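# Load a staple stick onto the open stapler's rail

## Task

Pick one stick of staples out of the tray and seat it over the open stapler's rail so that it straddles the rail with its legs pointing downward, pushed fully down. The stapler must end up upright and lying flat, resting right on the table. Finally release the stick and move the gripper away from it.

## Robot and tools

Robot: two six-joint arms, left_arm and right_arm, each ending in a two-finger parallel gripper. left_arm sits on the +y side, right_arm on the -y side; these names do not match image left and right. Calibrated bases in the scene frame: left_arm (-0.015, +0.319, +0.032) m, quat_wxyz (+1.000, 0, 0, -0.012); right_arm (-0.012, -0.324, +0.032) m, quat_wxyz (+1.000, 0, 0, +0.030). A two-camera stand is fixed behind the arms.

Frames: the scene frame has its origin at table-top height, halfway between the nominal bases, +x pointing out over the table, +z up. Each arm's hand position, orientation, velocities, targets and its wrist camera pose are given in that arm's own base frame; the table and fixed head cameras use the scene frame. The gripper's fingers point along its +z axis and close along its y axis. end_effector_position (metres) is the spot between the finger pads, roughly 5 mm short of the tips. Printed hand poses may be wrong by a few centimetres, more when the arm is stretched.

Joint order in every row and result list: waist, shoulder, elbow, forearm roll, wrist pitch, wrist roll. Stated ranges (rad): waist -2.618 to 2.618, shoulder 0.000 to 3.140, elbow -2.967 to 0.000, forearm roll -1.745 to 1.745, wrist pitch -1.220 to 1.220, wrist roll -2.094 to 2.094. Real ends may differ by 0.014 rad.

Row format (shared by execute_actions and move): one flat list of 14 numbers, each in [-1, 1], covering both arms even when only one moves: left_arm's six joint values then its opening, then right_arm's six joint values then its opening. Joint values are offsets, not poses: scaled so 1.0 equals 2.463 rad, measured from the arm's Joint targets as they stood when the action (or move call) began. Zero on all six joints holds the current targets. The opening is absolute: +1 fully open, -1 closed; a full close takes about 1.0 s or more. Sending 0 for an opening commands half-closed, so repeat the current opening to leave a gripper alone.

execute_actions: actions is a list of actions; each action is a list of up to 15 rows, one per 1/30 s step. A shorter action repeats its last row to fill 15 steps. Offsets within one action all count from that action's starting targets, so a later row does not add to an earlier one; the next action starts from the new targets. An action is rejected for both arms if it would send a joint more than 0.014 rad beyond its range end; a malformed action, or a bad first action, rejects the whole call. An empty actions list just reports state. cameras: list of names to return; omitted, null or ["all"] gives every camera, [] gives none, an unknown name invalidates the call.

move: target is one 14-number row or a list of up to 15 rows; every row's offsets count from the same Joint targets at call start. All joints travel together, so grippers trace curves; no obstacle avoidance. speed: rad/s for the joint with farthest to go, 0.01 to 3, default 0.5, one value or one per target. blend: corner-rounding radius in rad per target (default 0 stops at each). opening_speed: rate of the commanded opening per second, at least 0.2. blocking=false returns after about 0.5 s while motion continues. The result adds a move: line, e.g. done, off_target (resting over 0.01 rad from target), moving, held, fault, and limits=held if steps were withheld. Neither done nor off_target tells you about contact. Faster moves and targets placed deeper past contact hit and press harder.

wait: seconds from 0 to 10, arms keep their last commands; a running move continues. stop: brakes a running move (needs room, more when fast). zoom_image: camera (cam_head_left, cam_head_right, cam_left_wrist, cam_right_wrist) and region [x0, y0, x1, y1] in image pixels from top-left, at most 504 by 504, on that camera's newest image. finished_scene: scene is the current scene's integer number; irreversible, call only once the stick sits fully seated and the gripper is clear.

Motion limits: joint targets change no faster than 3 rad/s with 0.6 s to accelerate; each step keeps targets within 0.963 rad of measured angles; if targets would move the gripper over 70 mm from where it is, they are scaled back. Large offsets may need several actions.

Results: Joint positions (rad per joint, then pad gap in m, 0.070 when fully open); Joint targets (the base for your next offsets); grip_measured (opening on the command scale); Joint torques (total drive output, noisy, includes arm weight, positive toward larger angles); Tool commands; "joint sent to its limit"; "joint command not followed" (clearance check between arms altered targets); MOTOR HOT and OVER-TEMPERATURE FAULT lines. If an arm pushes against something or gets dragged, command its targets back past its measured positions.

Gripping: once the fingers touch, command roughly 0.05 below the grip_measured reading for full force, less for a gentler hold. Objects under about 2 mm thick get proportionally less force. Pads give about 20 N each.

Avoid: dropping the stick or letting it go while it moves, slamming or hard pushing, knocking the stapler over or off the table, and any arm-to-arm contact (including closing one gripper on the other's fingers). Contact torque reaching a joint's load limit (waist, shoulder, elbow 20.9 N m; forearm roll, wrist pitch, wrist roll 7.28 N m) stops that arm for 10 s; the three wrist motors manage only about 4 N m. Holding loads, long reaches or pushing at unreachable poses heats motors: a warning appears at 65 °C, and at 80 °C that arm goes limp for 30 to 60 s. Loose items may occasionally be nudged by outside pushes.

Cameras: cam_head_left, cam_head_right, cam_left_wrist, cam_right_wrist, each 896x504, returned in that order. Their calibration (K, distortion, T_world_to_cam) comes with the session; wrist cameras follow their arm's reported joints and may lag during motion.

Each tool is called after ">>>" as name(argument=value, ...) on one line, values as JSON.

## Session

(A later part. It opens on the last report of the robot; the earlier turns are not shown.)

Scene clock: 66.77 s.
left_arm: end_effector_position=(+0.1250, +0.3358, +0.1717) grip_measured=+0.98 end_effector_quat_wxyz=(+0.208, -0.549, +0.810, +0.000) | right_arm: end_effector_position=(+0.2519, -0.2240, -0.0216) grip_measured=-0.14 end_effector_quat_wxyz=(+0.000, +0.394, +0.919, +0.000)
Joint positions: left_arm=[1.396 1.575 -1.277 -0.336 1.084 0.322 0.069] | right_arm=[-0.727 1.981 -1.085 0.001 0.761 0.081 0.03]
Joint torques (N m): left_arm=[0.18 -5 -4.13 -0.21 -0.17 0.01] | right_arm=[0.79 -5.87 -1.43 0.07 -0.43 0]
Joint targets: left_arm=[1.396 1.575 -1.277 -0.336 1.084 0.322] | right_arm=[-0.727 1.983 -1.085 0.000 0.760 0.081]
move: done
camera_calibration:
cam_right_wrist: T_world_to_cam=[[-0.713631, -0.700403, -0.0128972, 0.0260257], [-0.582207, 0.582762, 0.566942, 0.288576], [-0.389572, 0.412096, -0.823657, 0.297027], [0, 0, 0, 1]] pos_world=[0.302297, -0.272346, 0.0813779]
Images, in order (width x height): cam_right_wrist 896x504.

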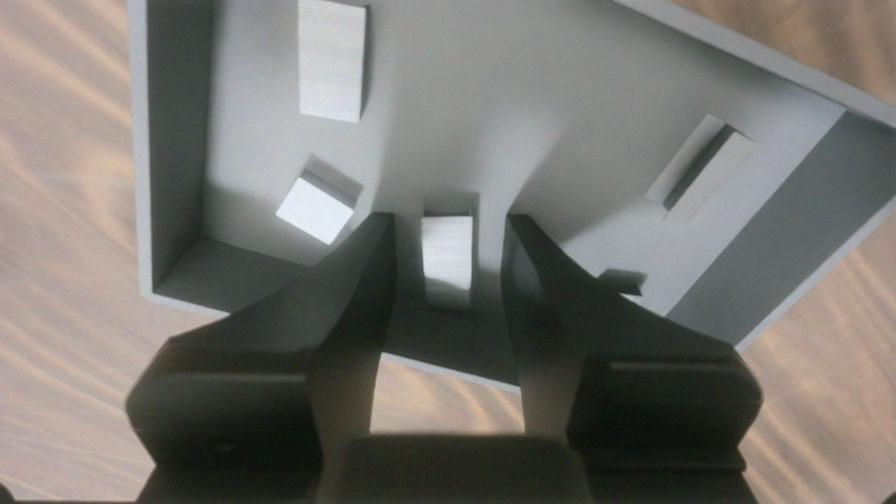

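>>> move(target=[0,0,0,0,0,0,1,0.0008,-0.0035,-0.0021,0,0.0055,0.0008,-0.14], cameras=[], speed=0.05)

>>> move(target=[0,0,0,0,0,0,1,0,0,0,0,0,0,-0.7], cameras=["cam_right_wrist"], opening_speed=0.2)

>>> zoom_image(camera="cam_right_wrist", region=[350, 130, 550, 330])

Scene clock: 69.67 s.
left_arm: end_effector_position=(+0.1250, +0.3358, +0.1717) grip_measured=+0.98 end_effector_quat_wxyz=(+0.208, -0.549, +0.810, +0.000) | right_arm: end_effector_position=(+0.2522, -0.2233, -0.0186) grip_measured=-0.14 end_effector_quat_wxyz=(-0.001, +0.393, +0.920, +0.000)
Joint positions: left_arm=[1.396 1.575 -1.277 -0.336 1.084 0.322 0.069] | right_arm=[-0.725 1.975 -1.089 0 0.773 0.083 0.03]
Joint torques (N m): left_arm=[0.19 -5 -4.11 -0.21 -0.17 0.01] | right_arm=[0.67 -10 -3.21 0.26 0.03 0.04]
Joint targets: left_arm=[1.396 1.575 -1.277 -0.336 1.084 0.322] | right_arm=[-0.725 1.974 -1.090 0.000 0.773 0.083]
move: done
No camera images: "cameras" was empty.

Scene clock: 72.67 s.
left_arm: end_effector_position=(+0.1250, +0.3358, +0.1717) grip_measured=+0.98 end_effector_quat_wxyz=(+0.208, -0.549, +0.810, +0.000) | right_arm: end_effector_position=(+0.2523, -0.2234, -0.0184) grip_measured=-0.64 end_effector_quat_wxyz=(+0.000, +0.393, +0.920, +0.000)
Joint positions: left_arm=[1.396 1.575 -1.277 -0.336 1.084 0.322 0.069] | right_arm=[-0.725 1.974 -1.089 0 0.773 0.083 0.012]
Joint torques (N m): left_arm=[0.19 -4.98 -4.11 -0.21 -0.17 0.01] | right_arm=[-0.83 -9.89 -3.19 0.22 -0.17 0.04]
Joint targets: left_arm=[1.396 1.575 -1.277 -0.336 1.084 0.322] | right_arm=[-0.725 1.974 -1.090 0.000 0.773 0.083]
move: done
camera_calibration:
cam_right_wrist: T_world_to_cam=[[-0.71259, -0.701475, -0.0122091, 0.0263936], [-0.582601, 0.581957, 0.567363, 0.286626], [-0.390886, 0.41141, -0.823377, 0.299832], [0, 0, 0, 1]] pos_world=[0.302996, -0.271643, 0.0845762]
Images, in order (width x height): cam_right_wrist 896x504.

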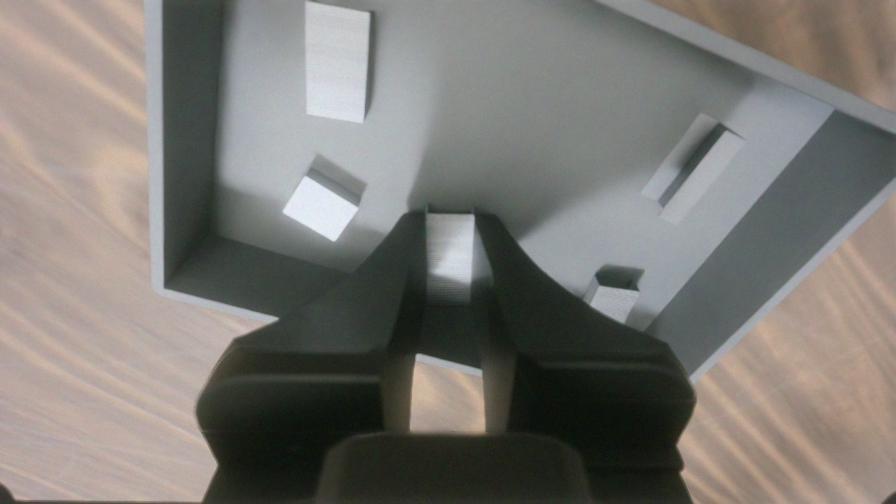

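Scaled by 2.520 from the camera's 896x504 image, which has a finer 1280x720 frame.

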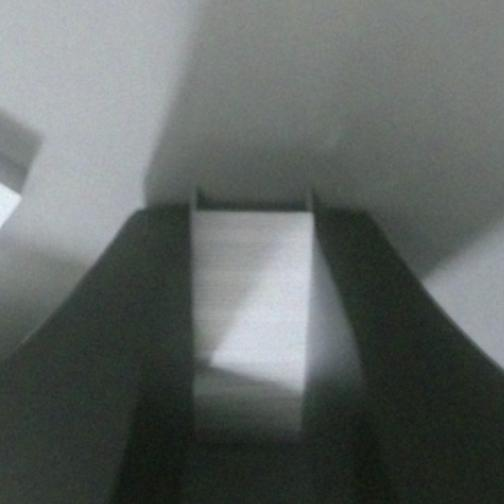

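>>> move(target=[0,0,0,0,0,0,1,0,-0.0536,-0.0459,0,0.0995,0,-0.7], cameras=["cam_right_wrist"], speed=0.15)

>>> zoom_image(camera="cam_right_wrist", region=[350, 130, 550, 330])

Scene clock: 76.43 s.
left_arm: end_effector_position=(+0.1250, +0.3358, +0.1717) grip_measured=+0.98 end_effector_quat_wxyz=(+0.208, -0.549, +0.810, +0.000) | right_arm: end_effector_position=(+0.2530, -0.2240, +0.0506) grip_measured=-0.64 end_effector_quat_wxyz=(+0.000, +0.393, +0.920, +0.000)
Joint positions: left_arm=[1.396 1.575 -1.277 -0.336 1.084 0.322 0.069] | right_arm=[-0.725 1.841 -1.203 0 1.02 0.083 0.012]
Joint torques (N m): left_arm=[0.19 -4.99 -4.1 -0.21 -0.17 0.01] | right_arm=[-0.97 -8.06 -2.9 0.21 -0.23 0.04]
Joint targets: left_arm=[1.396 1.575 -1.277 -0.336 1.084 0.322] | right_arm=[-0.725 1.842 -1.203 0.000 1.019 0.083]
move: done
camera_calibration:
cam_right_wrist: T_world_to_cam=[[-0.712568, -0.701495, -0.0123148, 0.0273169], [-0.583022, 0.582278, 0.566602, 0.248448], [-0.390297, 0.410922, -0.8239, 0.356853], [0, 0, 0, 1]] pos_world=[0.303595, -0.272142, 0.153576]
Images, in order (width x height): cam_right_wrist 896x504.

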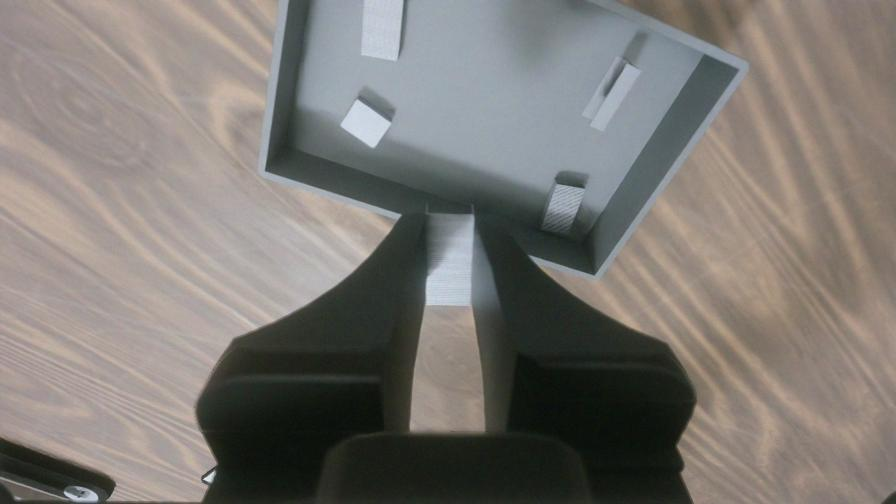

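Scaled by 2.520 from the camera's 896x504 image, which has a finer 1280x720 frame.

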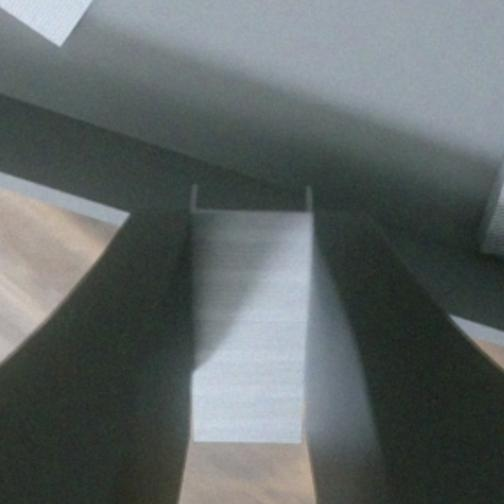

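>>> move(target=[[0,0,0,0,0,0,1,0,-0.0276,-0.03,0,0.0577,0,-0.7],[0,0,0,0,0,0,1,0.5185,-0.0276,-0.03,0,0.0577,0.1704,-0.7],[0,0,0,0,0,0,1,0.5185,0.0012,0.0164,0,-0.0177,0.1704,-0.7]], speed=0.4)

>>> zoom_image(camera="cam_right_wrist", region=[330, 60, 570, 300])

Scene clock: 91.90 s.
left_arm: end_effector_position=(+0.1250, +0.3358, +0.1717) grip_measured=+0.98 end_effector_quat_wxyz=(+0.208, -0.549, +0.810, +0.000) | right_arm: end_effector_position=(+0.2834, +0.1749, +0.0393) grip_measured=-0.64 end_effector_quat_wxyz=(-0.001, -0.025, +1.000, +0.000)
Joint positions: left_arm=[1.396 1.575 -1.277 -0.336 1.084 0.322 0.069] | right_arm=[0.553 1.846 -1.161 0 0.974 0.503 0.012]
Joint torques (N m): left_arm=[0.2 -4.98 -4.12 -0.22 -0.17 0.01] | right_arm=[-0.9 -9.03 -3.61 0.03 0.11 -0.05]
Joint targets: left_arm=[1.396 1.575 -1.277 -0.336 1.084 0.322] | right_arm=[0.552 1.845 -1.163 0.000 0.975 0.503]
move: done
camera_calibration:
cam_right_wrist: T_world_to_cam=[[0.0635173, -0.997917, -0.0113219, 0.160433], [-0.820451, -0.0586738, 0.568699, 0.219576], [-0.568178, -0.0268331, -0.822468, 0.322481], [0, 0, 0, 1]] pos_world=[0.353187, 0.181635, 0.142174]

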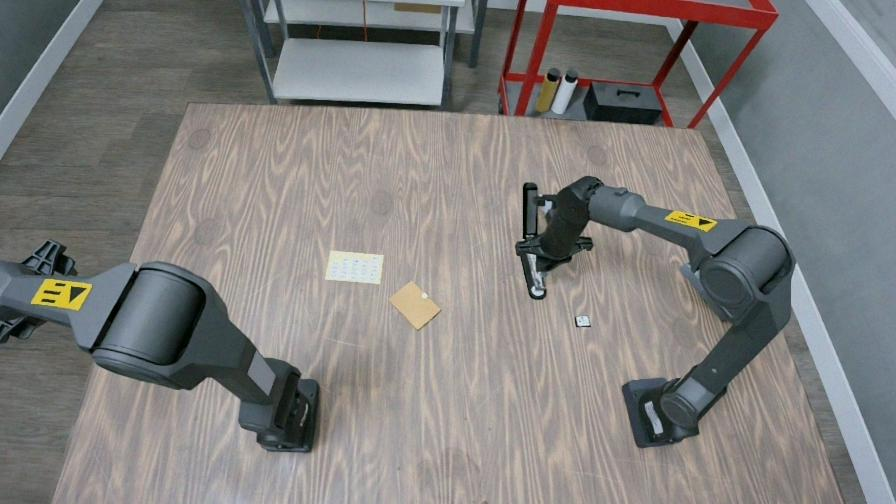

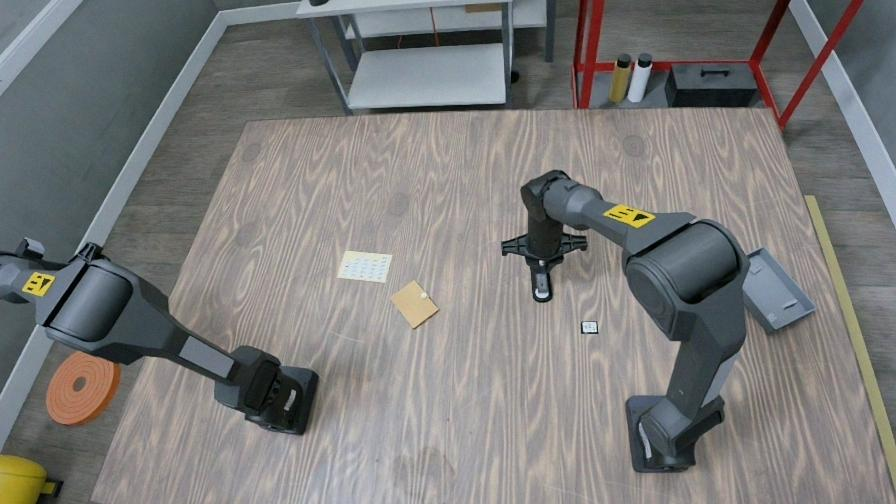

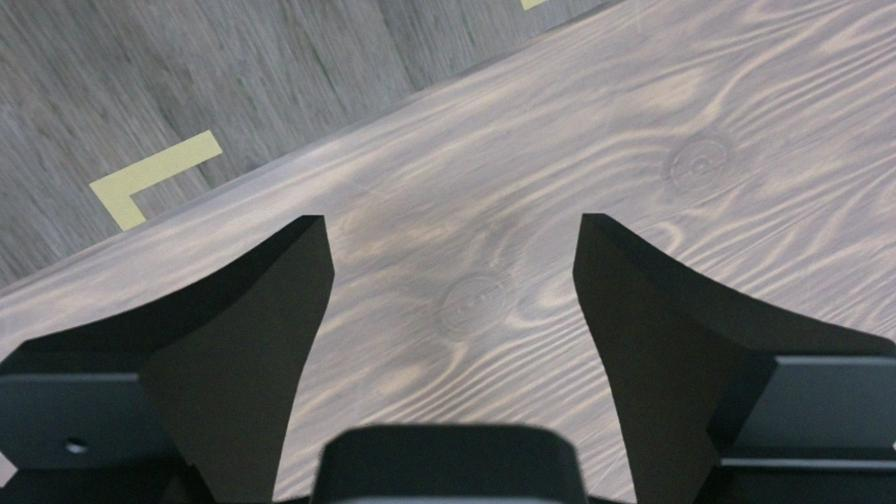

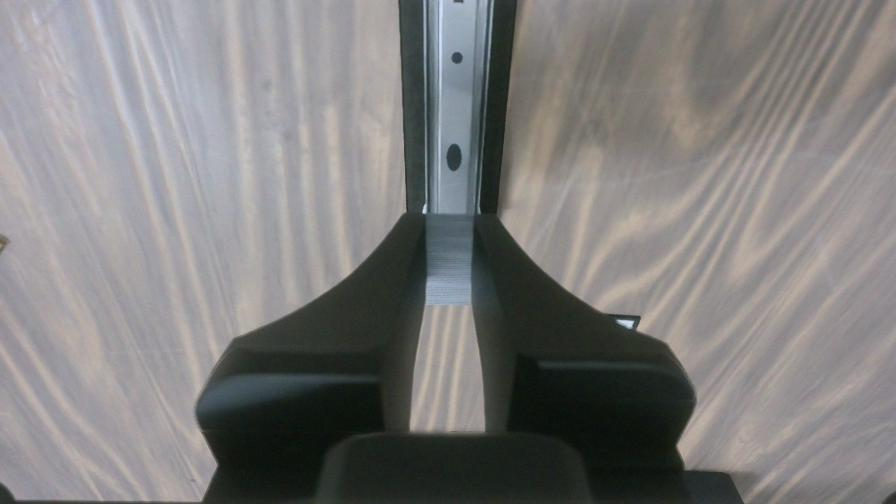

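Scaled by 2.100 from the camera's 896x504 image, which has a finer 1280x720 frame.

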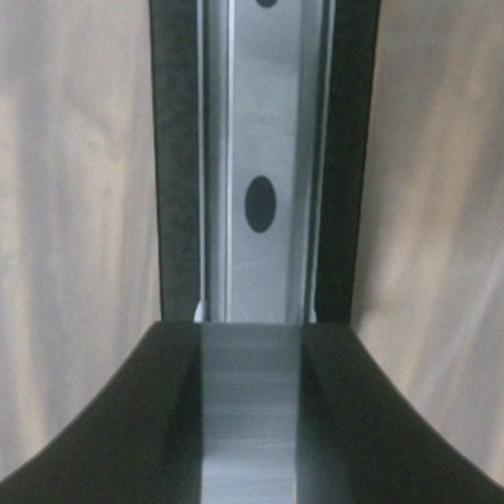

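>>> move(target=[0,0,0,0,0,0,1,-0.0013,0.0157,0.0174,0,-0.0328,0.0037,-0.7], cameras=["cam_right_wrist"], speed=0.05)

>>> zoom_image(camera="cam_right_wrist", region=[370, 140, 530, 300])

>>> zoom_image(camera="cam_right_wrist", region=[370, 20, 530, 180])

Scene clock: 98.87 s.
left_arm: end_effector_position=(+0.1250, +0.3358, +0.1717) grip_measured=+0.98 end_effector_quat_wxyz=(+0.208, -0.549, +0.810, +0.000) | right_arm: end_effector_position=(+0.2839, +0.1738, +0.0181) grip_measured=-0.64 end_effector_quat_wxyz=(+0.000, -0.019, +1.000, +0.000)
Joint positions: left_arm=[1.396 1.575 -1.277 -0.336 1.084 0.322 0.069] | right_arm=[0.549 1.883 -1.119 0 0.894 0.512 0.012]
Joint torques (N m): left_arm=[0.19 -4.97 -4.12 -0.21 -0.17 0.01] | right_arm=[-0.72 -7.2 -2.56 -0.03 -0.02 0.03]
Joint targets: left_arm=[1.396 1.575 -1.277 -0.336 1.084 0.322] | right_arm=[0.549 1.884 -1.120 0.000 0.894 0.512]
move: done
camera_calibration:
cam_right_wrist: T_world_to_cam=[[0.0515977, -0.998592, -0.012318, 0.162633], [-0.822211, -0.0494786, 0.567028, 0.230895], [-0.566839, -0.0191293, -0.823607, 0.30354], [0, 0, 0, 1]] pos_world=[0.353511, 0.179634, 0.121076]
Images, in order (width x height): cam_right_wrist 896x504.

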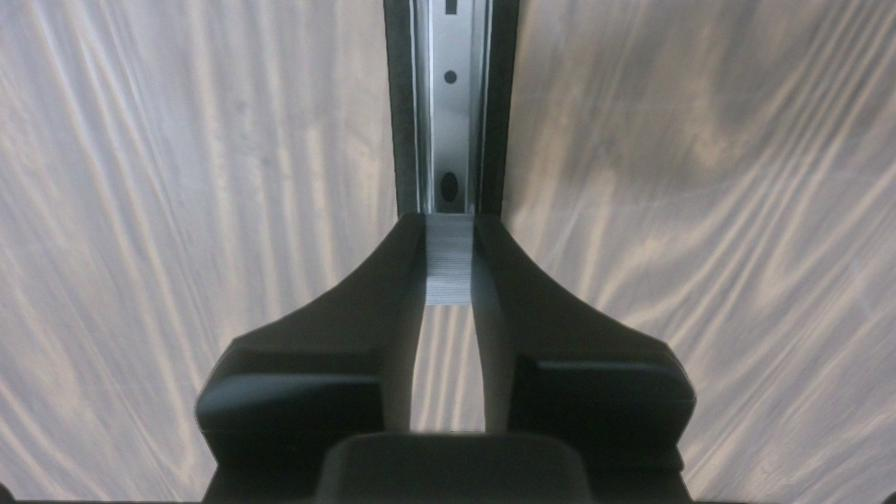

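Scaled by 3.150 from the camera's 896x504 image, which has a finer 1280x720 frame.

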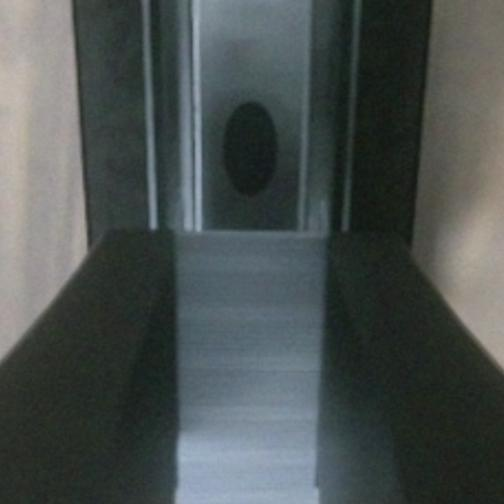

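Scaled by 3.150 from the camera's 896x504 image, which has a finer 1280x720 frame.

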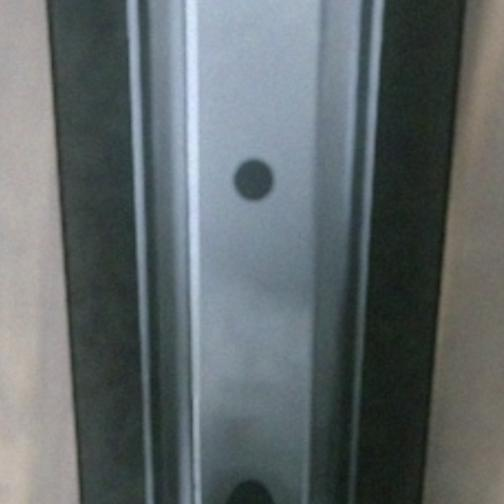

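>>> move(target=[0,0,0,0,0,0,1,0,0.0080,0.0065,0,-0.0145,0,-0.7], cameras=["cam_right_wrist"], speed=0.04)

>>> zoom_image(camera="cam_right_wrist", region=[370, 140, 530, 300])

Scene clock: 104.23 s.
left_arm: end_effector_position=(+0.1250, +0.3358, +0.1717) grip_measured=+0.98 end_effector_quat_wxyz=(+0.208, -0.549, +0.810, +0.000) | right_arm: end_effector_position=(+0.2840, +0.1738, +0.0083) grip_measured=-0.64 end_effector_quat_wxyz=(+0.000, -0.019, +1.000, +0.000)
Joint positions: left_arm=[1.396 1.575 -1.277 -0.336 1.084 0.322 0.069] | right_arm=[0.549 1.904 -1.104 0 0.858 0.512 0.012]
Joint torques (N m): left_arm=[0.19 -4.99 -4.12 -0.21 -0.17 0.01] | right_arm=[-0.44 -7.18 -2.15 -0.04 -0.04 -0.11]
Joint targets: left_arm=[1.396 1.575 -1.277 -0.336 1.084 0.322] | right_arm=[0.549 1.903 -1.104 0.000 0.858 0.512]
move: done
camera_calibration:
cam_right_wrist: T_world_to_cam=[[0.0515721, -0.998591, -0.0125277, 0.162538], [-0.822369, -0.0495818, 0.56679, 0.236635], [-0.566612, -0.0189282, -0.823767, 0.295427], [0, 0, 0, 1]] pos_world=[0.353611, 0.179634, 0.111277]
Images, in order (width x height): cam_right_wrist 896x504.

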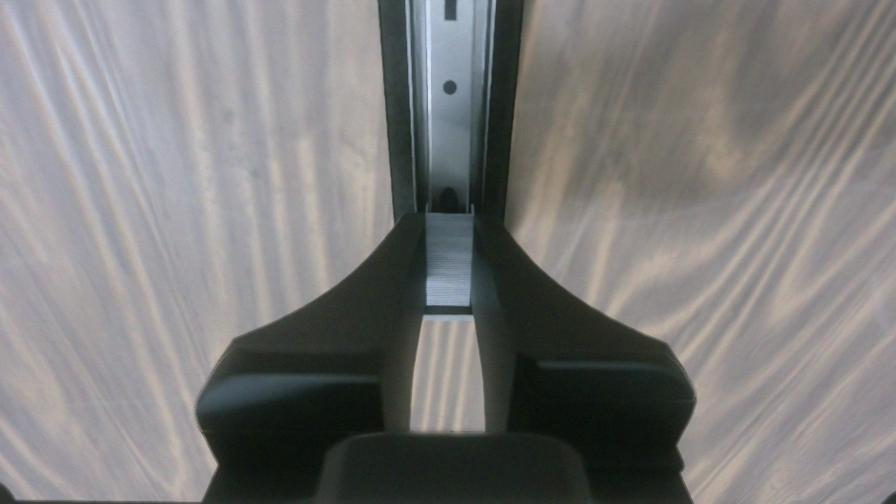

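Scaled by 3.150 from the camera's 896x504 image, which has a finer 1280x720 frame.

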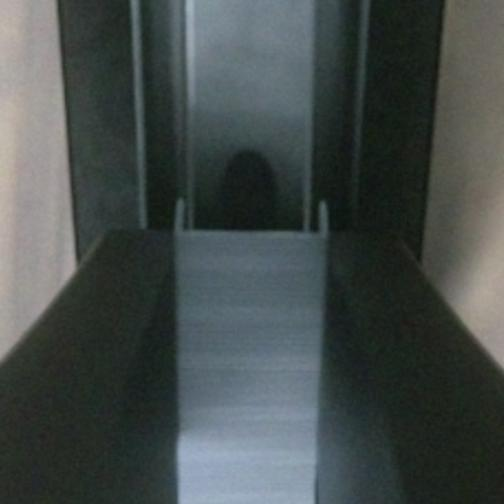

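>>> move(target=[0,0,0,0,0,0,1,0.0005,0.0033,0.0024,0,-0.0057,0.0005,-0.7], cameras=["cam_right_wrist"], speed=0.03)

>>> zoom_image(camera="cam_right_wrist", region=[370, 140, 530, 300])

Scene clock: 106.77 s.
left_arm: end_effector_position=(+0.1250, +0.3358, +0.1717) grip_measured=+0.98 end_effector_quat_wxyz=(+0.208, -0.549, +0.810, +0.000) | right_arm: end_effector_position=(+0.2838, +0.1737, +0.0045) grip_measured=-0.64 end_effector_quat_wxyz=(+0.000, -0.018, +1.000, +0.000)
Joint positions: left_arm=[1.396 1.575 -1.277 -0.336 1.084 0.322 0.069] | right_arm=[0.549 1.911 -1.098 0 0.844 0.512 0.012]
Joint torques (N m): left_arm=[0.18 -4.99 -4.1 -0.22 -0.17 0.01] | right_arm=[0.66 -6.95 -2.21 -0.01 -0.1 0.06]
Joint targets: left_arm=[1.396 1.575 -1.277 -0.336 1.084 0.322] | right_arm=[0.550 1.911 -1.098 0.000 0.844 0.513]
move: done
camera_calibration:
cam_right_wrist: T_world_to_cam=[[0.0506843, -0.998638, -0.0124084, 0.162706], [-0.822345, -0.0487807, 0.566894, 0.23854], [-0.566727, -0.0185286, -0.823697, 0.2922], [0, 0, 0, 1]] pos_world=[0.353513, 0.179534, 0.107477]
Images, in order (width x height): cam_right_wrist 896x504.

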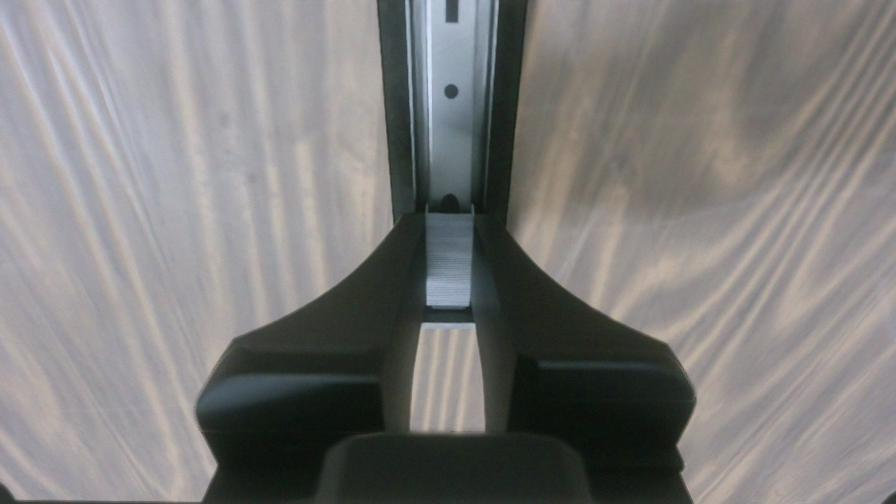

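Scaled by 3.150 from the camera's 896x504 image, which has a finer 1280x720 frame.

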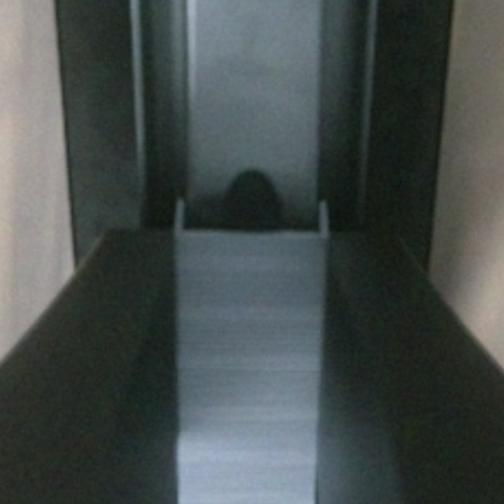

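>>> move(target=[0,0,0,0,0,0,1,0,0.0025,0.0018,0,-0.0043,0,-0.7], cameras=["cam_right_wrist"], speed=0.03)

>>> zoom_image(camera="cam_right_wrist", region=[370, 140, 530, 300])

Scene clock: 108.77 s.
left_arm: end_effector_position=(+0.1250, +0.3358, +0.1717) grip_measured=+0.98 end_effector_quat_wxyz=(+0.208, -0.549, +0.810, +0.000) | right_arm: end_effector_position=(+0.2838, +0.1741, +0.0017) grip_measured=-0.64 end_effector_quat_wxyz=(+0.000, -0.019, +1.000, +0.000)
Joint positions: left_arm=[1.396 1.575 -1.277 -0.336 1.084 0.322 0.069] | right_arm=[0.55 1.917 -1.094 0 0.834 0.512 0.012]
Joint torques (N m): left_arm=[0.18 -4.99 -4.11 -0.21 -0.17 0.01] | right_arm=[0.71 -6.48 -1.88 0 -0.25 0.02]
Joint targets: left_arm=[1.396 1.575 -1.277 -0.336 1.084 0.322] | right_arm=[0.550 1.918 -1.093 0.000 0.834 0.513]
move: done
camera_calibration:
cam_right_wrist: T_world_to_cam=[[0.0516287, -0.998585, -0.0127796, 0.162672], [-0.822647, -0.0497806, 0.566369, 0.240341], [-0.566204, -0.0187278, -0.824053, 0.289812], [0, 0, 0, 1]] pos_world=[0.35341, 0.179833, 0.104778]
Images, in order (width x height): cam_right_wrist 896x504.

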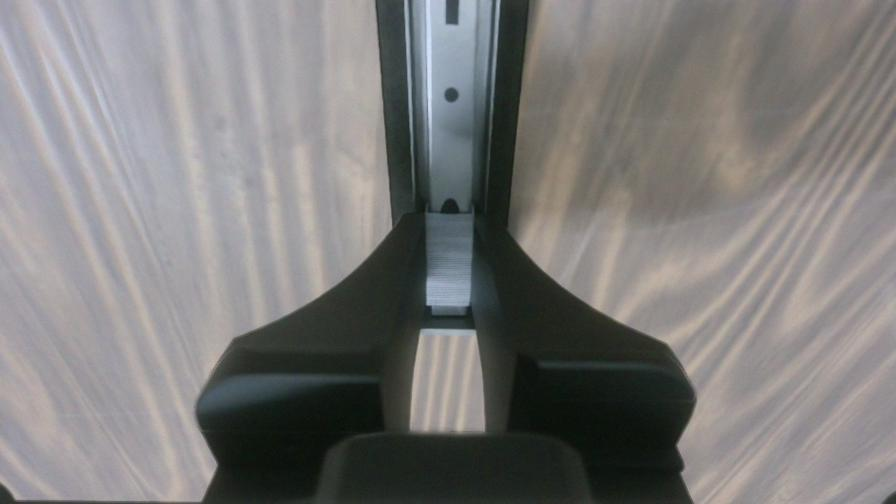

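Scaled by 3.150 from the camera's 896x504 image, which has a finer 1280x720 frame.

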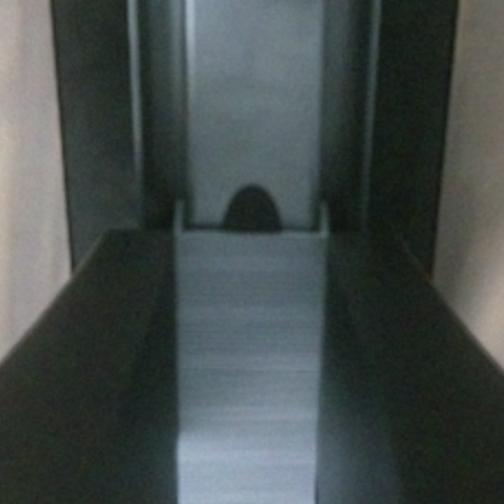

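>>> move(target=[0,0,0,0,0,0,1,0,0.0016,0.0012,0,-0.0028,0,-0.7], cameras=["cam_right_wrist"], speed=0.03)

>>> zoom_image(camera="cam_right_wrist", region=[370, 140, 530, 300])

>>> zoom_image(camera="cam_right_wrist", region=[400, 270, 500, 370])

Scene clock: 110.67 s.
left_arm: end_effector_position=(+0.1250, +0.3358, +0.1717) grip_measured=+0.98 end_effector_quat_wxyz=(+0.208, -0.549, +0.810, +0.000) | right_arm: end_effector_position=(+0.2839, +0.1741, +0.0012) grip_measured=-0.64 end_effector_quat_wxyz=(+0.001, -0.019, +1.000, +0.001)
Joint positions: left_arm=[1.396 1.575 -1.277 -0.336 1.084 0.322 0.069] | right_arm=[0.55 1.917 -1.091 0 0.829 0.512 0.013]
Joint torques (N m): left_arm=[0.18 -4.98 -4.12 -0.21 -0.16 0.01] | right_arm=[0.71 2.11 -0.22 0.02 -2.42 0]
Joint targets: left_arm=[1.396 1.575 -1.277 -0.336 1.084 0.322] | right_arm=[0.550 1.922 -1.090 0.000 0.827 0.513]
move: done
camera_calibration:
cam_right_wrist: T_world_to_cam=[[0.0516395, -0.998571, -0.0137734, 0.162767], [-0.823612, -0.0503837, 0.564911, 0.241082], [-0.564797, -0.0178277, -0.825037, 0.288869], [0, 0, 0, 1]] pos_world=[0.353305, 0.179831, 0.10438]
Images, in order (width x height): cam_right_wrist 896x504.

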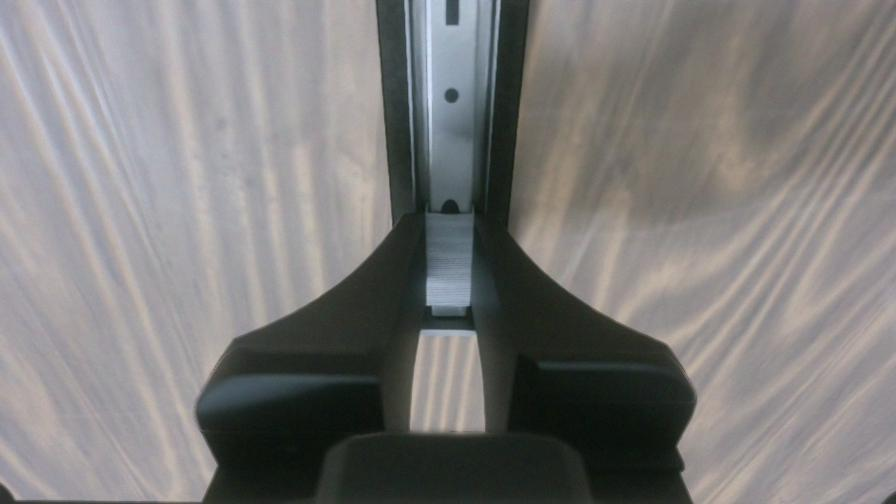

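Scaled by 3.150 from the camera's 896x504 image, which has a finer 1280x720 frame.

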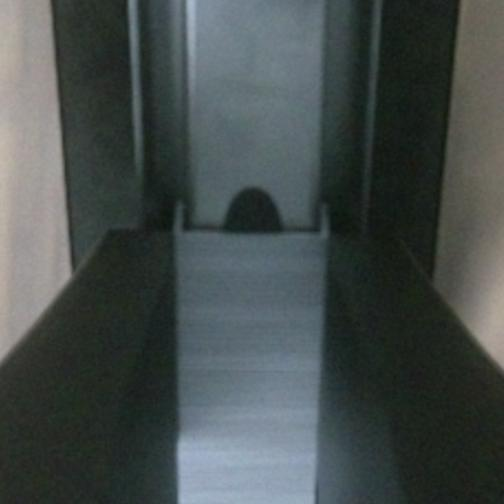

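Scaled by 5.040 from the camera's 896x504 image, which has a finer 1280x720 frame.

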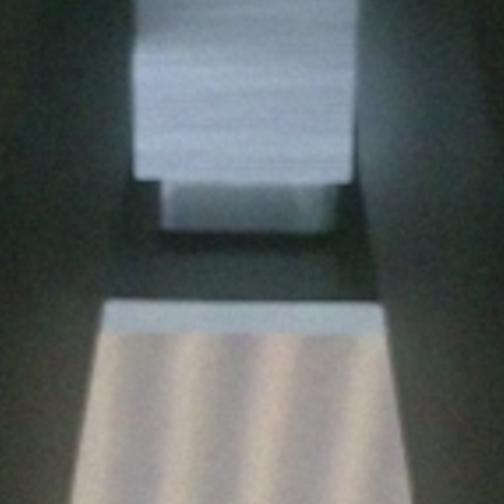

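>>> move(target=[0,0,0,0,0,0,1,0,-0.0011,-0.0008,0,0.0019,0,-0.7], cameras=[], speed=0.03)

>>> move(target=[0,0,0,0,0,0,1,0,0,0,0,0,0,-0.5], opening_speed=0.2, cameras=["cam_right_wrist"])

>>> zoom_image(camera="cam_right_wrist", region=[370, 190, 530, 350])

Scene clock: 113.33 s.
left_arm: end_effector_position=(+0.1250, +0.3358, +0.1717) grip_measured=+0.98 end_effector_quat_wxyz=(+0.208, -0.549, +0.810, +0.000) | right_arm: end_effector_position=(+0.2835, +0.1739, +0.0006) grip_measured=-0.64 end_effector_quat_wxyz=(+0.000, -0.019, +1.000, +0.000)
Joint positions: left_arm=[1.396 1.575 -1.277 -0.336 1.084 0.322 0.069] | right_arm=[0.55 1.919 -1.092 0 0.83 0.512 0.013]
Joint torques (N m): left_arm=[0.19 -4.98 -4.11 -0.21 -0.17 0.01] | right_arm=[0.44 5.69 -0.69 0.22 -2.48 -0.07]
Joint targets: left_arm=[1.396 1.575 -1.277 -0.336 1.084 0.322] | right_arm=[0.550 1.919 -1.092 0.000 0.832 0.513]
move: done
No camera images: "cameras" was empty.

Scene clock: 114.53 s.
left_arm: end_effector_position=(+0.1250, +0.3358, +0.1717) grip_measured=+0.98 end_effector_quat_wxyz=(+0.208, -0.549, +0.810, +0.000) | right_arm: end_effector_position=(+0.2838, +0.1746, +0.0007) grip_measured=-0.50 end_effector_quat_wxyz=(+0.000, -0.019, +1.000, +0.001)
Joint positions: left_arm=[1.396 1.575 -1.277 -0.336 1.084 0.322 0.069] | right_arm=[0.551 1.92 -1.093 0.001 0.83 0.512 0.017]
Joint torques (N m): left_arm=[0.19 -5 -4.12 -0.21 -0.16 0.01] | right_arm=[-2.5 1.42 2.41 -0.43 0.05 -0.05]
Joint targets: left_arm=[1.396 1.575 -1.277 -0.336 1.084 0.322] | right_arm=[0.550 1.919 -1.092 0.000 0.832 0.513]
move: done
camera_calibration:
cam_right_wrist: T_world_to_cam=[[0.0518386, -0.998564, -0.0135377, 0.163161], [-0.822549, -0.0503807, 0.566458, 0.24097], [-0.566326, -0.0182289, -0.823979, 0.288805], [0, 0, 0, 1]] pos_world=[0.353309, 0.180331, 0.103679]
Images, in order (width x height): cam_right_wrist 896x504.

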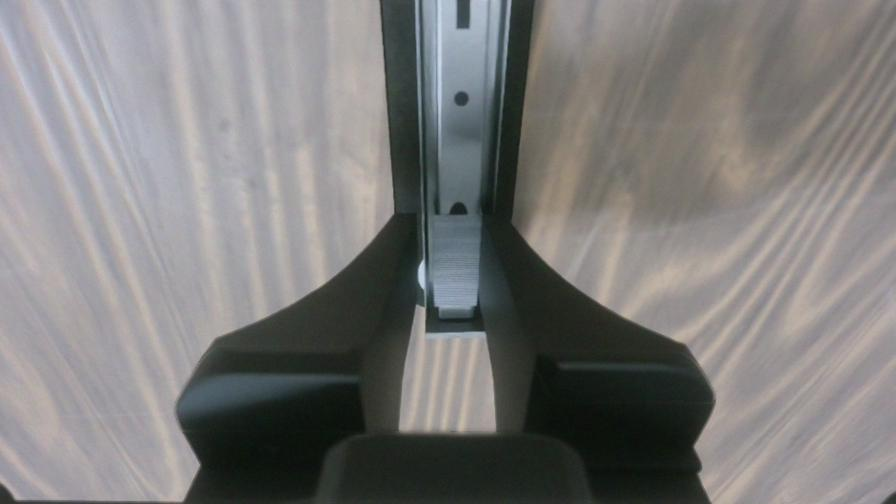

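Scaled by 3.150 from the camera's 896x504 image, which has a finer 1280x720 frame.

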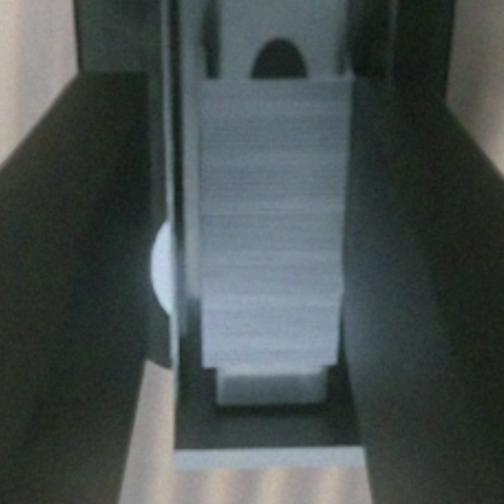

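>>> move(target=[0,0,0,0,0,0,1,0,0,0,0,0,0,-0.56], opening_speed=0.2, cameras=["cam_right_wrist"])

>>> zoom_image(camera="cam_right_wrist", region=[370, 190, 530, 350])

Scene clock: 119.87 s.
left_arm: end_effector_position=(+0.1250, +0.3358, +0.1717) grip_measured=+0.98 end_effector_quat_wxyz=(+0.208, -0.549, +0.810, +0.000) | right_arm: end_effector_position=(+0.2836, +0.1740, +0.0008) grip_measured=-0.55 end_effector_quat_wxyz=(+0.000, -0.019, +1.000, +0.000)
Joint positions: left_arm=[1.396 1.575 -1.277 -0.336 1.084 0.322 0.069] | right_arm=[0.55 1.919 -1.092 0 0.831 0.512 0.016]
Joint torques (N m): left_arm=[0.2 -4.97 -4.1 -0.21 -0.17 0.01] | right_arm=[0.38 -1.09 2.95 0.24 1.23 0.05]
Joint targets: left_arm=[1.396 1.575 -1.277 -0.336 1.084 0.322] | right_arm=[0.550 1.919 -1.092 0.000 0.832 0.513]
move: done
camera_calibration:
cam_right_wrist: T_world_to_cam=[[0.0515675, -0.998591, -0.0125321, 0.162662], [-0.82229, -0.0495779, 0.566904, 0.240609], [-0.566727, -0.0189288, -0.823688, 0.289115], [0, 0, 0, 1]] pos_world=[0.353311, 0.179834, 0.103777]
Images, in order (width x height): cam_right_wrist 896x504.

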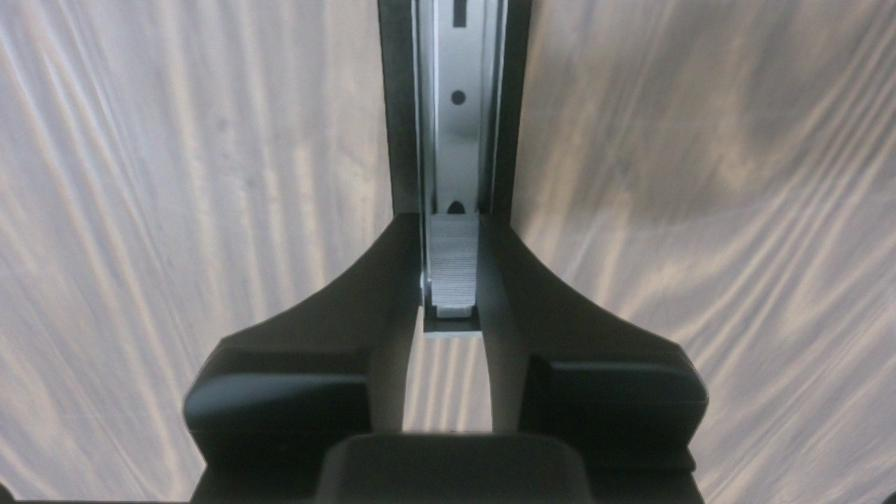

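Scaled by 3.150 from the camera's 896x504 image, which has a finer 1280x720 frame.

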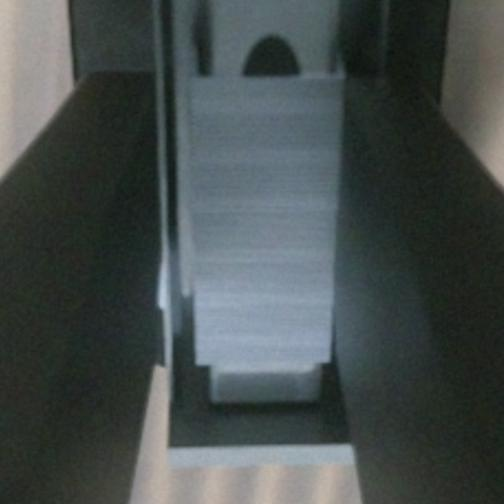

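>>> move(target=[0,0,0,0,0,0,1,0,-0.0066,-0.0052,0,0.0120,0,-0.56], speed=0.04, cameras=["cam_right_wrist"])

>>> zoom_image(camera="cam_right_wrist", region=[370, 190, 530, 350])

Scene clock: 122.00 s.
left_arm: end_effector_position=(+0.1250, +0.3358, +0.1717) grip_measured=+0.98 end_effector_quat_wxyz=(+0.208, -0.549, +0.810, +0.000) | right_arm: end_effector_position=(+0.2832, +0.1737, +0.0084) grip_measured=-0.55 end_effector_quat_wxyz=(-0.001, -0.019, +1.000, -0.001)
Joint positions: left_arm=[1.396 1.575 -1.277 -0.336 1.084 0.322 0.069] | right_arm=[0.55 1.903 -1.105 0 0.862 0.512 0.016]
Joint torques (N m): left_arm=[0.2 -5 -4.12 -0.21 -0.16 0.01] | right_arm=[-0.91 -9.65 -3.76 0.21 -0.36 0]
Joint targets: left_arm=[1.396 1.575 -1.277 -0.336 1.084 0.322] | right_arm=[0.550 1.903 -1.105 0.000 0.861 0.513]
move: done
camera_calibration:
cam_right_wrist: T_world_to_cam=[[0.0514552, -0.998614, -0.0110362, 0.162547], [-0.820796, -0.0485829, 0.569152, 0.235238], [-0.568899, -0.0202274, -0.822158, 0.296009], [0, 0, 0, 1]] pos_world=[0.353118, 0.179738, 0.111274]
Images, in order (width x height): cam_right_wrist 896x504.

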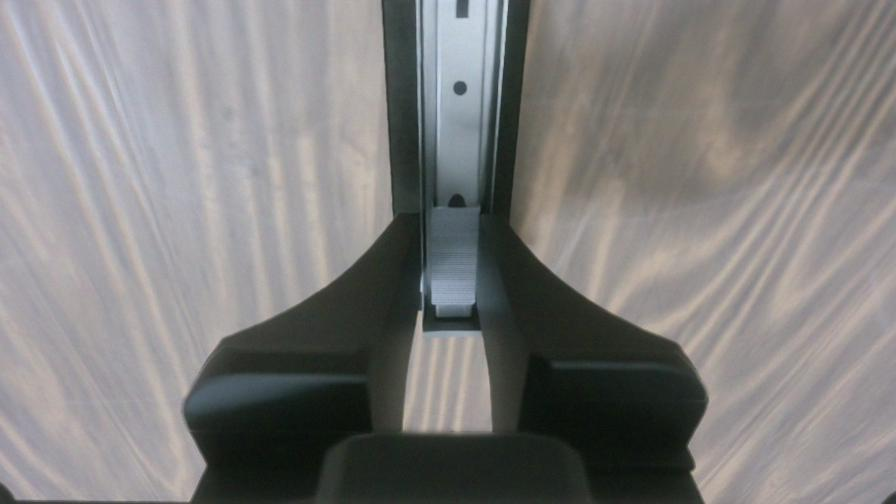

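Scaled by 3.150 from the camera's 896x504 image, which has a finer 1280x720 frame.

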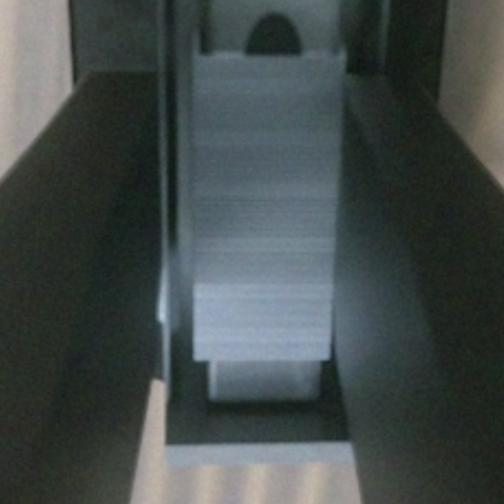

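>>> move(target=[0,0,0,0,0,0,1,0,-0.0373,-0.0392,0,0.0760,0,-0.5], speed=0.1, cameras=["cam_right_wrist"])

>>> zoom_image(camera="cam_right_wrist", region=[370, 100, 530, 260])

Scene clock: 126.03 s.
left_arm: end_effector_position=(+0.1250, +0.3358, +0.1717) grip_measured=+0.98 end_effector_quat_wxyz=(+0.208, -0.549, +0.810, +0.000) | right_arm: end_effector_position=(+0.2838, +0.1741, +0.0605) grip_measured=-0.50 end_effector_quat_wxyz=(+0.000, -0.019, +1.000, +0.000)
Joint positions: left_arm=[1.396 1.575 -1.277 -0.336 1.084 0.322 0.069] | right_arm=[0.55 1.811 -1.202 0 1.049 0.512 0.018]
Joint torques (N m): left_arm=[0.18 -4.98 -4.12 -0.21 -0.16 0.01] | right_arm=[-0.31 -8.5 -3.18 0.22 -0.19 0.03]
Joint targets: left_arm=[1.396 1.575 -1.277 -0.336 1.084 0.322] | right_arm=[0.550 1.811 -1.202 0.000 1.048 0.513]
move: done
camera_calibration:
cam_right_wrist: T_world_to_cam=[[0.0516233, -0.998589, -0.0124569, 0.163472], [-0.822209, -0.0495784, 0.567023, 0.206804], [-0.56684, -0.0190294, -0.823608, 0.338393], [0, 0, 0, 1]] pos_world=[0.353411, 0.179934, 0.163477]
Images, in order (width x height): cam_right_wrist 896x504.

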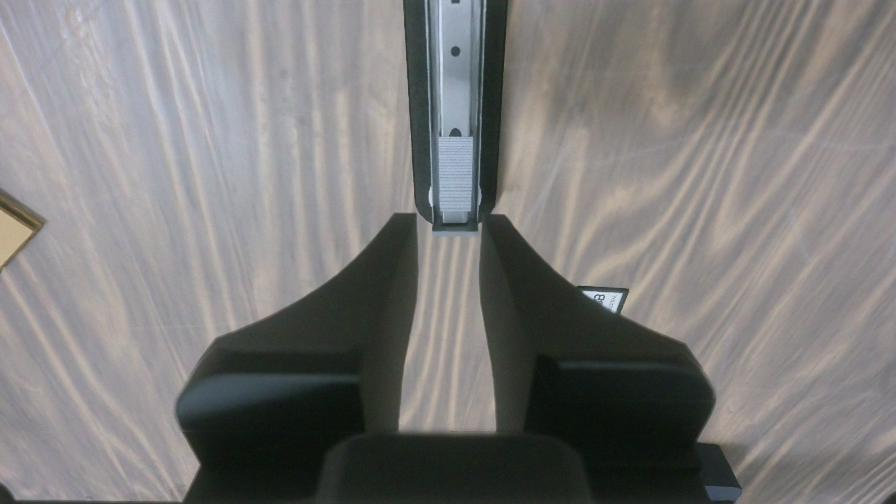

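Scaled by 3.150 from the camera's 896x504 image, which has a finer 1280x720 frame.

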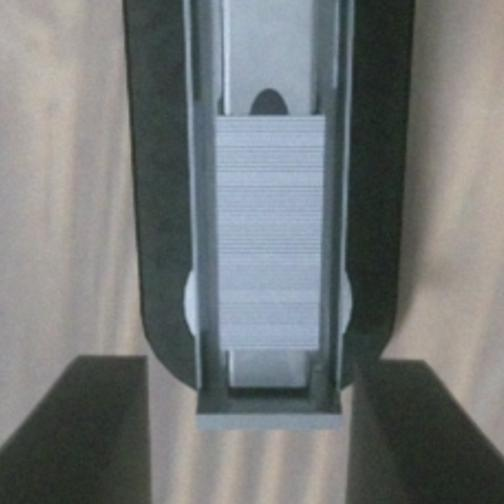

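>>> move(target=[0,0,0,0,0,0,1,-0.0026,0.0331,0.0393,0,-0.0719,-0.0025,-1], speed=0.08, opening_speed=0.5, cameras=["cam_right_wrist"])

>>> zoom_image(camera="cam_right_wrist", region=[370, 100, 530, 260])

Scene clock: 131.57 s.
left_arm: end_effector_position=(+0.1250, +0.3358, +0.1717) grip_measured=+0.98 end_effector_quat_wxyz=(+0.208, -0.549, +0.810, +0.000) | right_arm: end_effector_position=(+0.2838, +0.1716, +0.0121) grip_measured=-1.00 end_effector_quat_wxyz=(+0.000, -0.018, +1.000, +0.000)
Joint positions: left_arm=[1.396 1.575 -1.277 -0.336 1.084 0.322 0.069] | right_arm=[0.544 1.892 -1.105 0 0.871 0.507 0]
Joint torques (N m): left_arm=[0.19 -4.99 -4.12 -0.21 -0.16 0.01] | right_arm=[-0.85 -7.43 -2.61 0.21 0.09 -0.05]
Joint targets: left_arm=[1.396 1.575 -1.277 -0.336 1.084 0.322] | right_arm=[0.544 1.892 -1.105 0.000 0.871 0.507]
move: done
camera_calibration:
cam_right_wrist: T_world_to_cam=[[0.0506242, -0.998644, -0.0121599, 0.160697], [-0.82202, -0.0485794, 0.567382, 0.233924], [-0.567204, -0.0187276, -0.823365, 0.298587], [0, 0, 0, 1]] pos_world=[0.353515, 0.177435, 0.115076]
Images, in order (width x height): cam_right_wrist 896x504.

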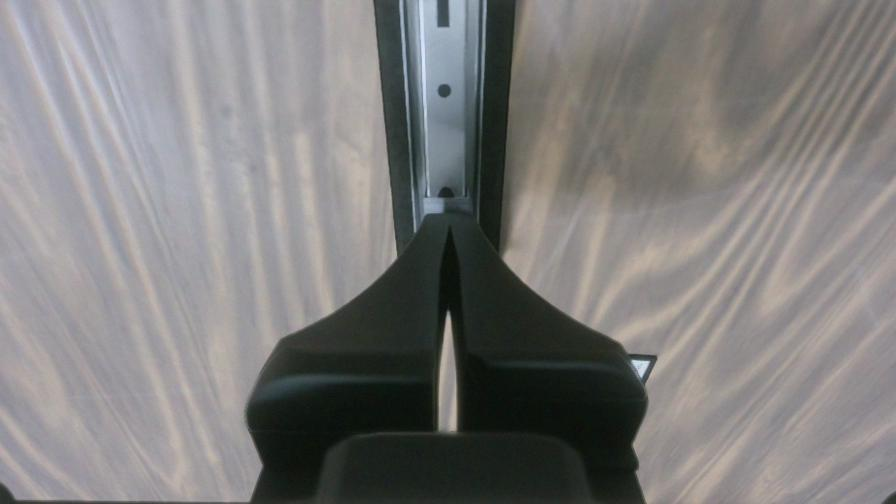

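Scaled by 3.150 from the camera's 896x504 image, which has a finer 1280x720 frame.

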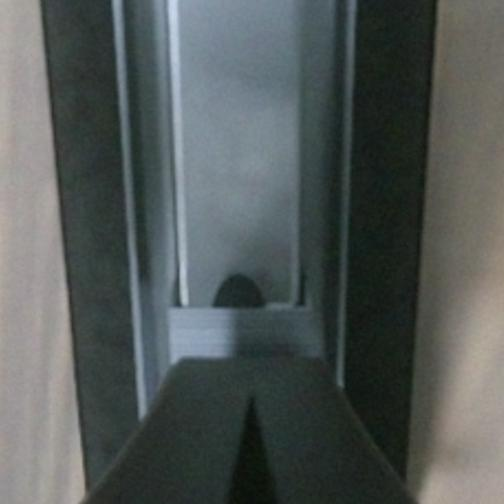

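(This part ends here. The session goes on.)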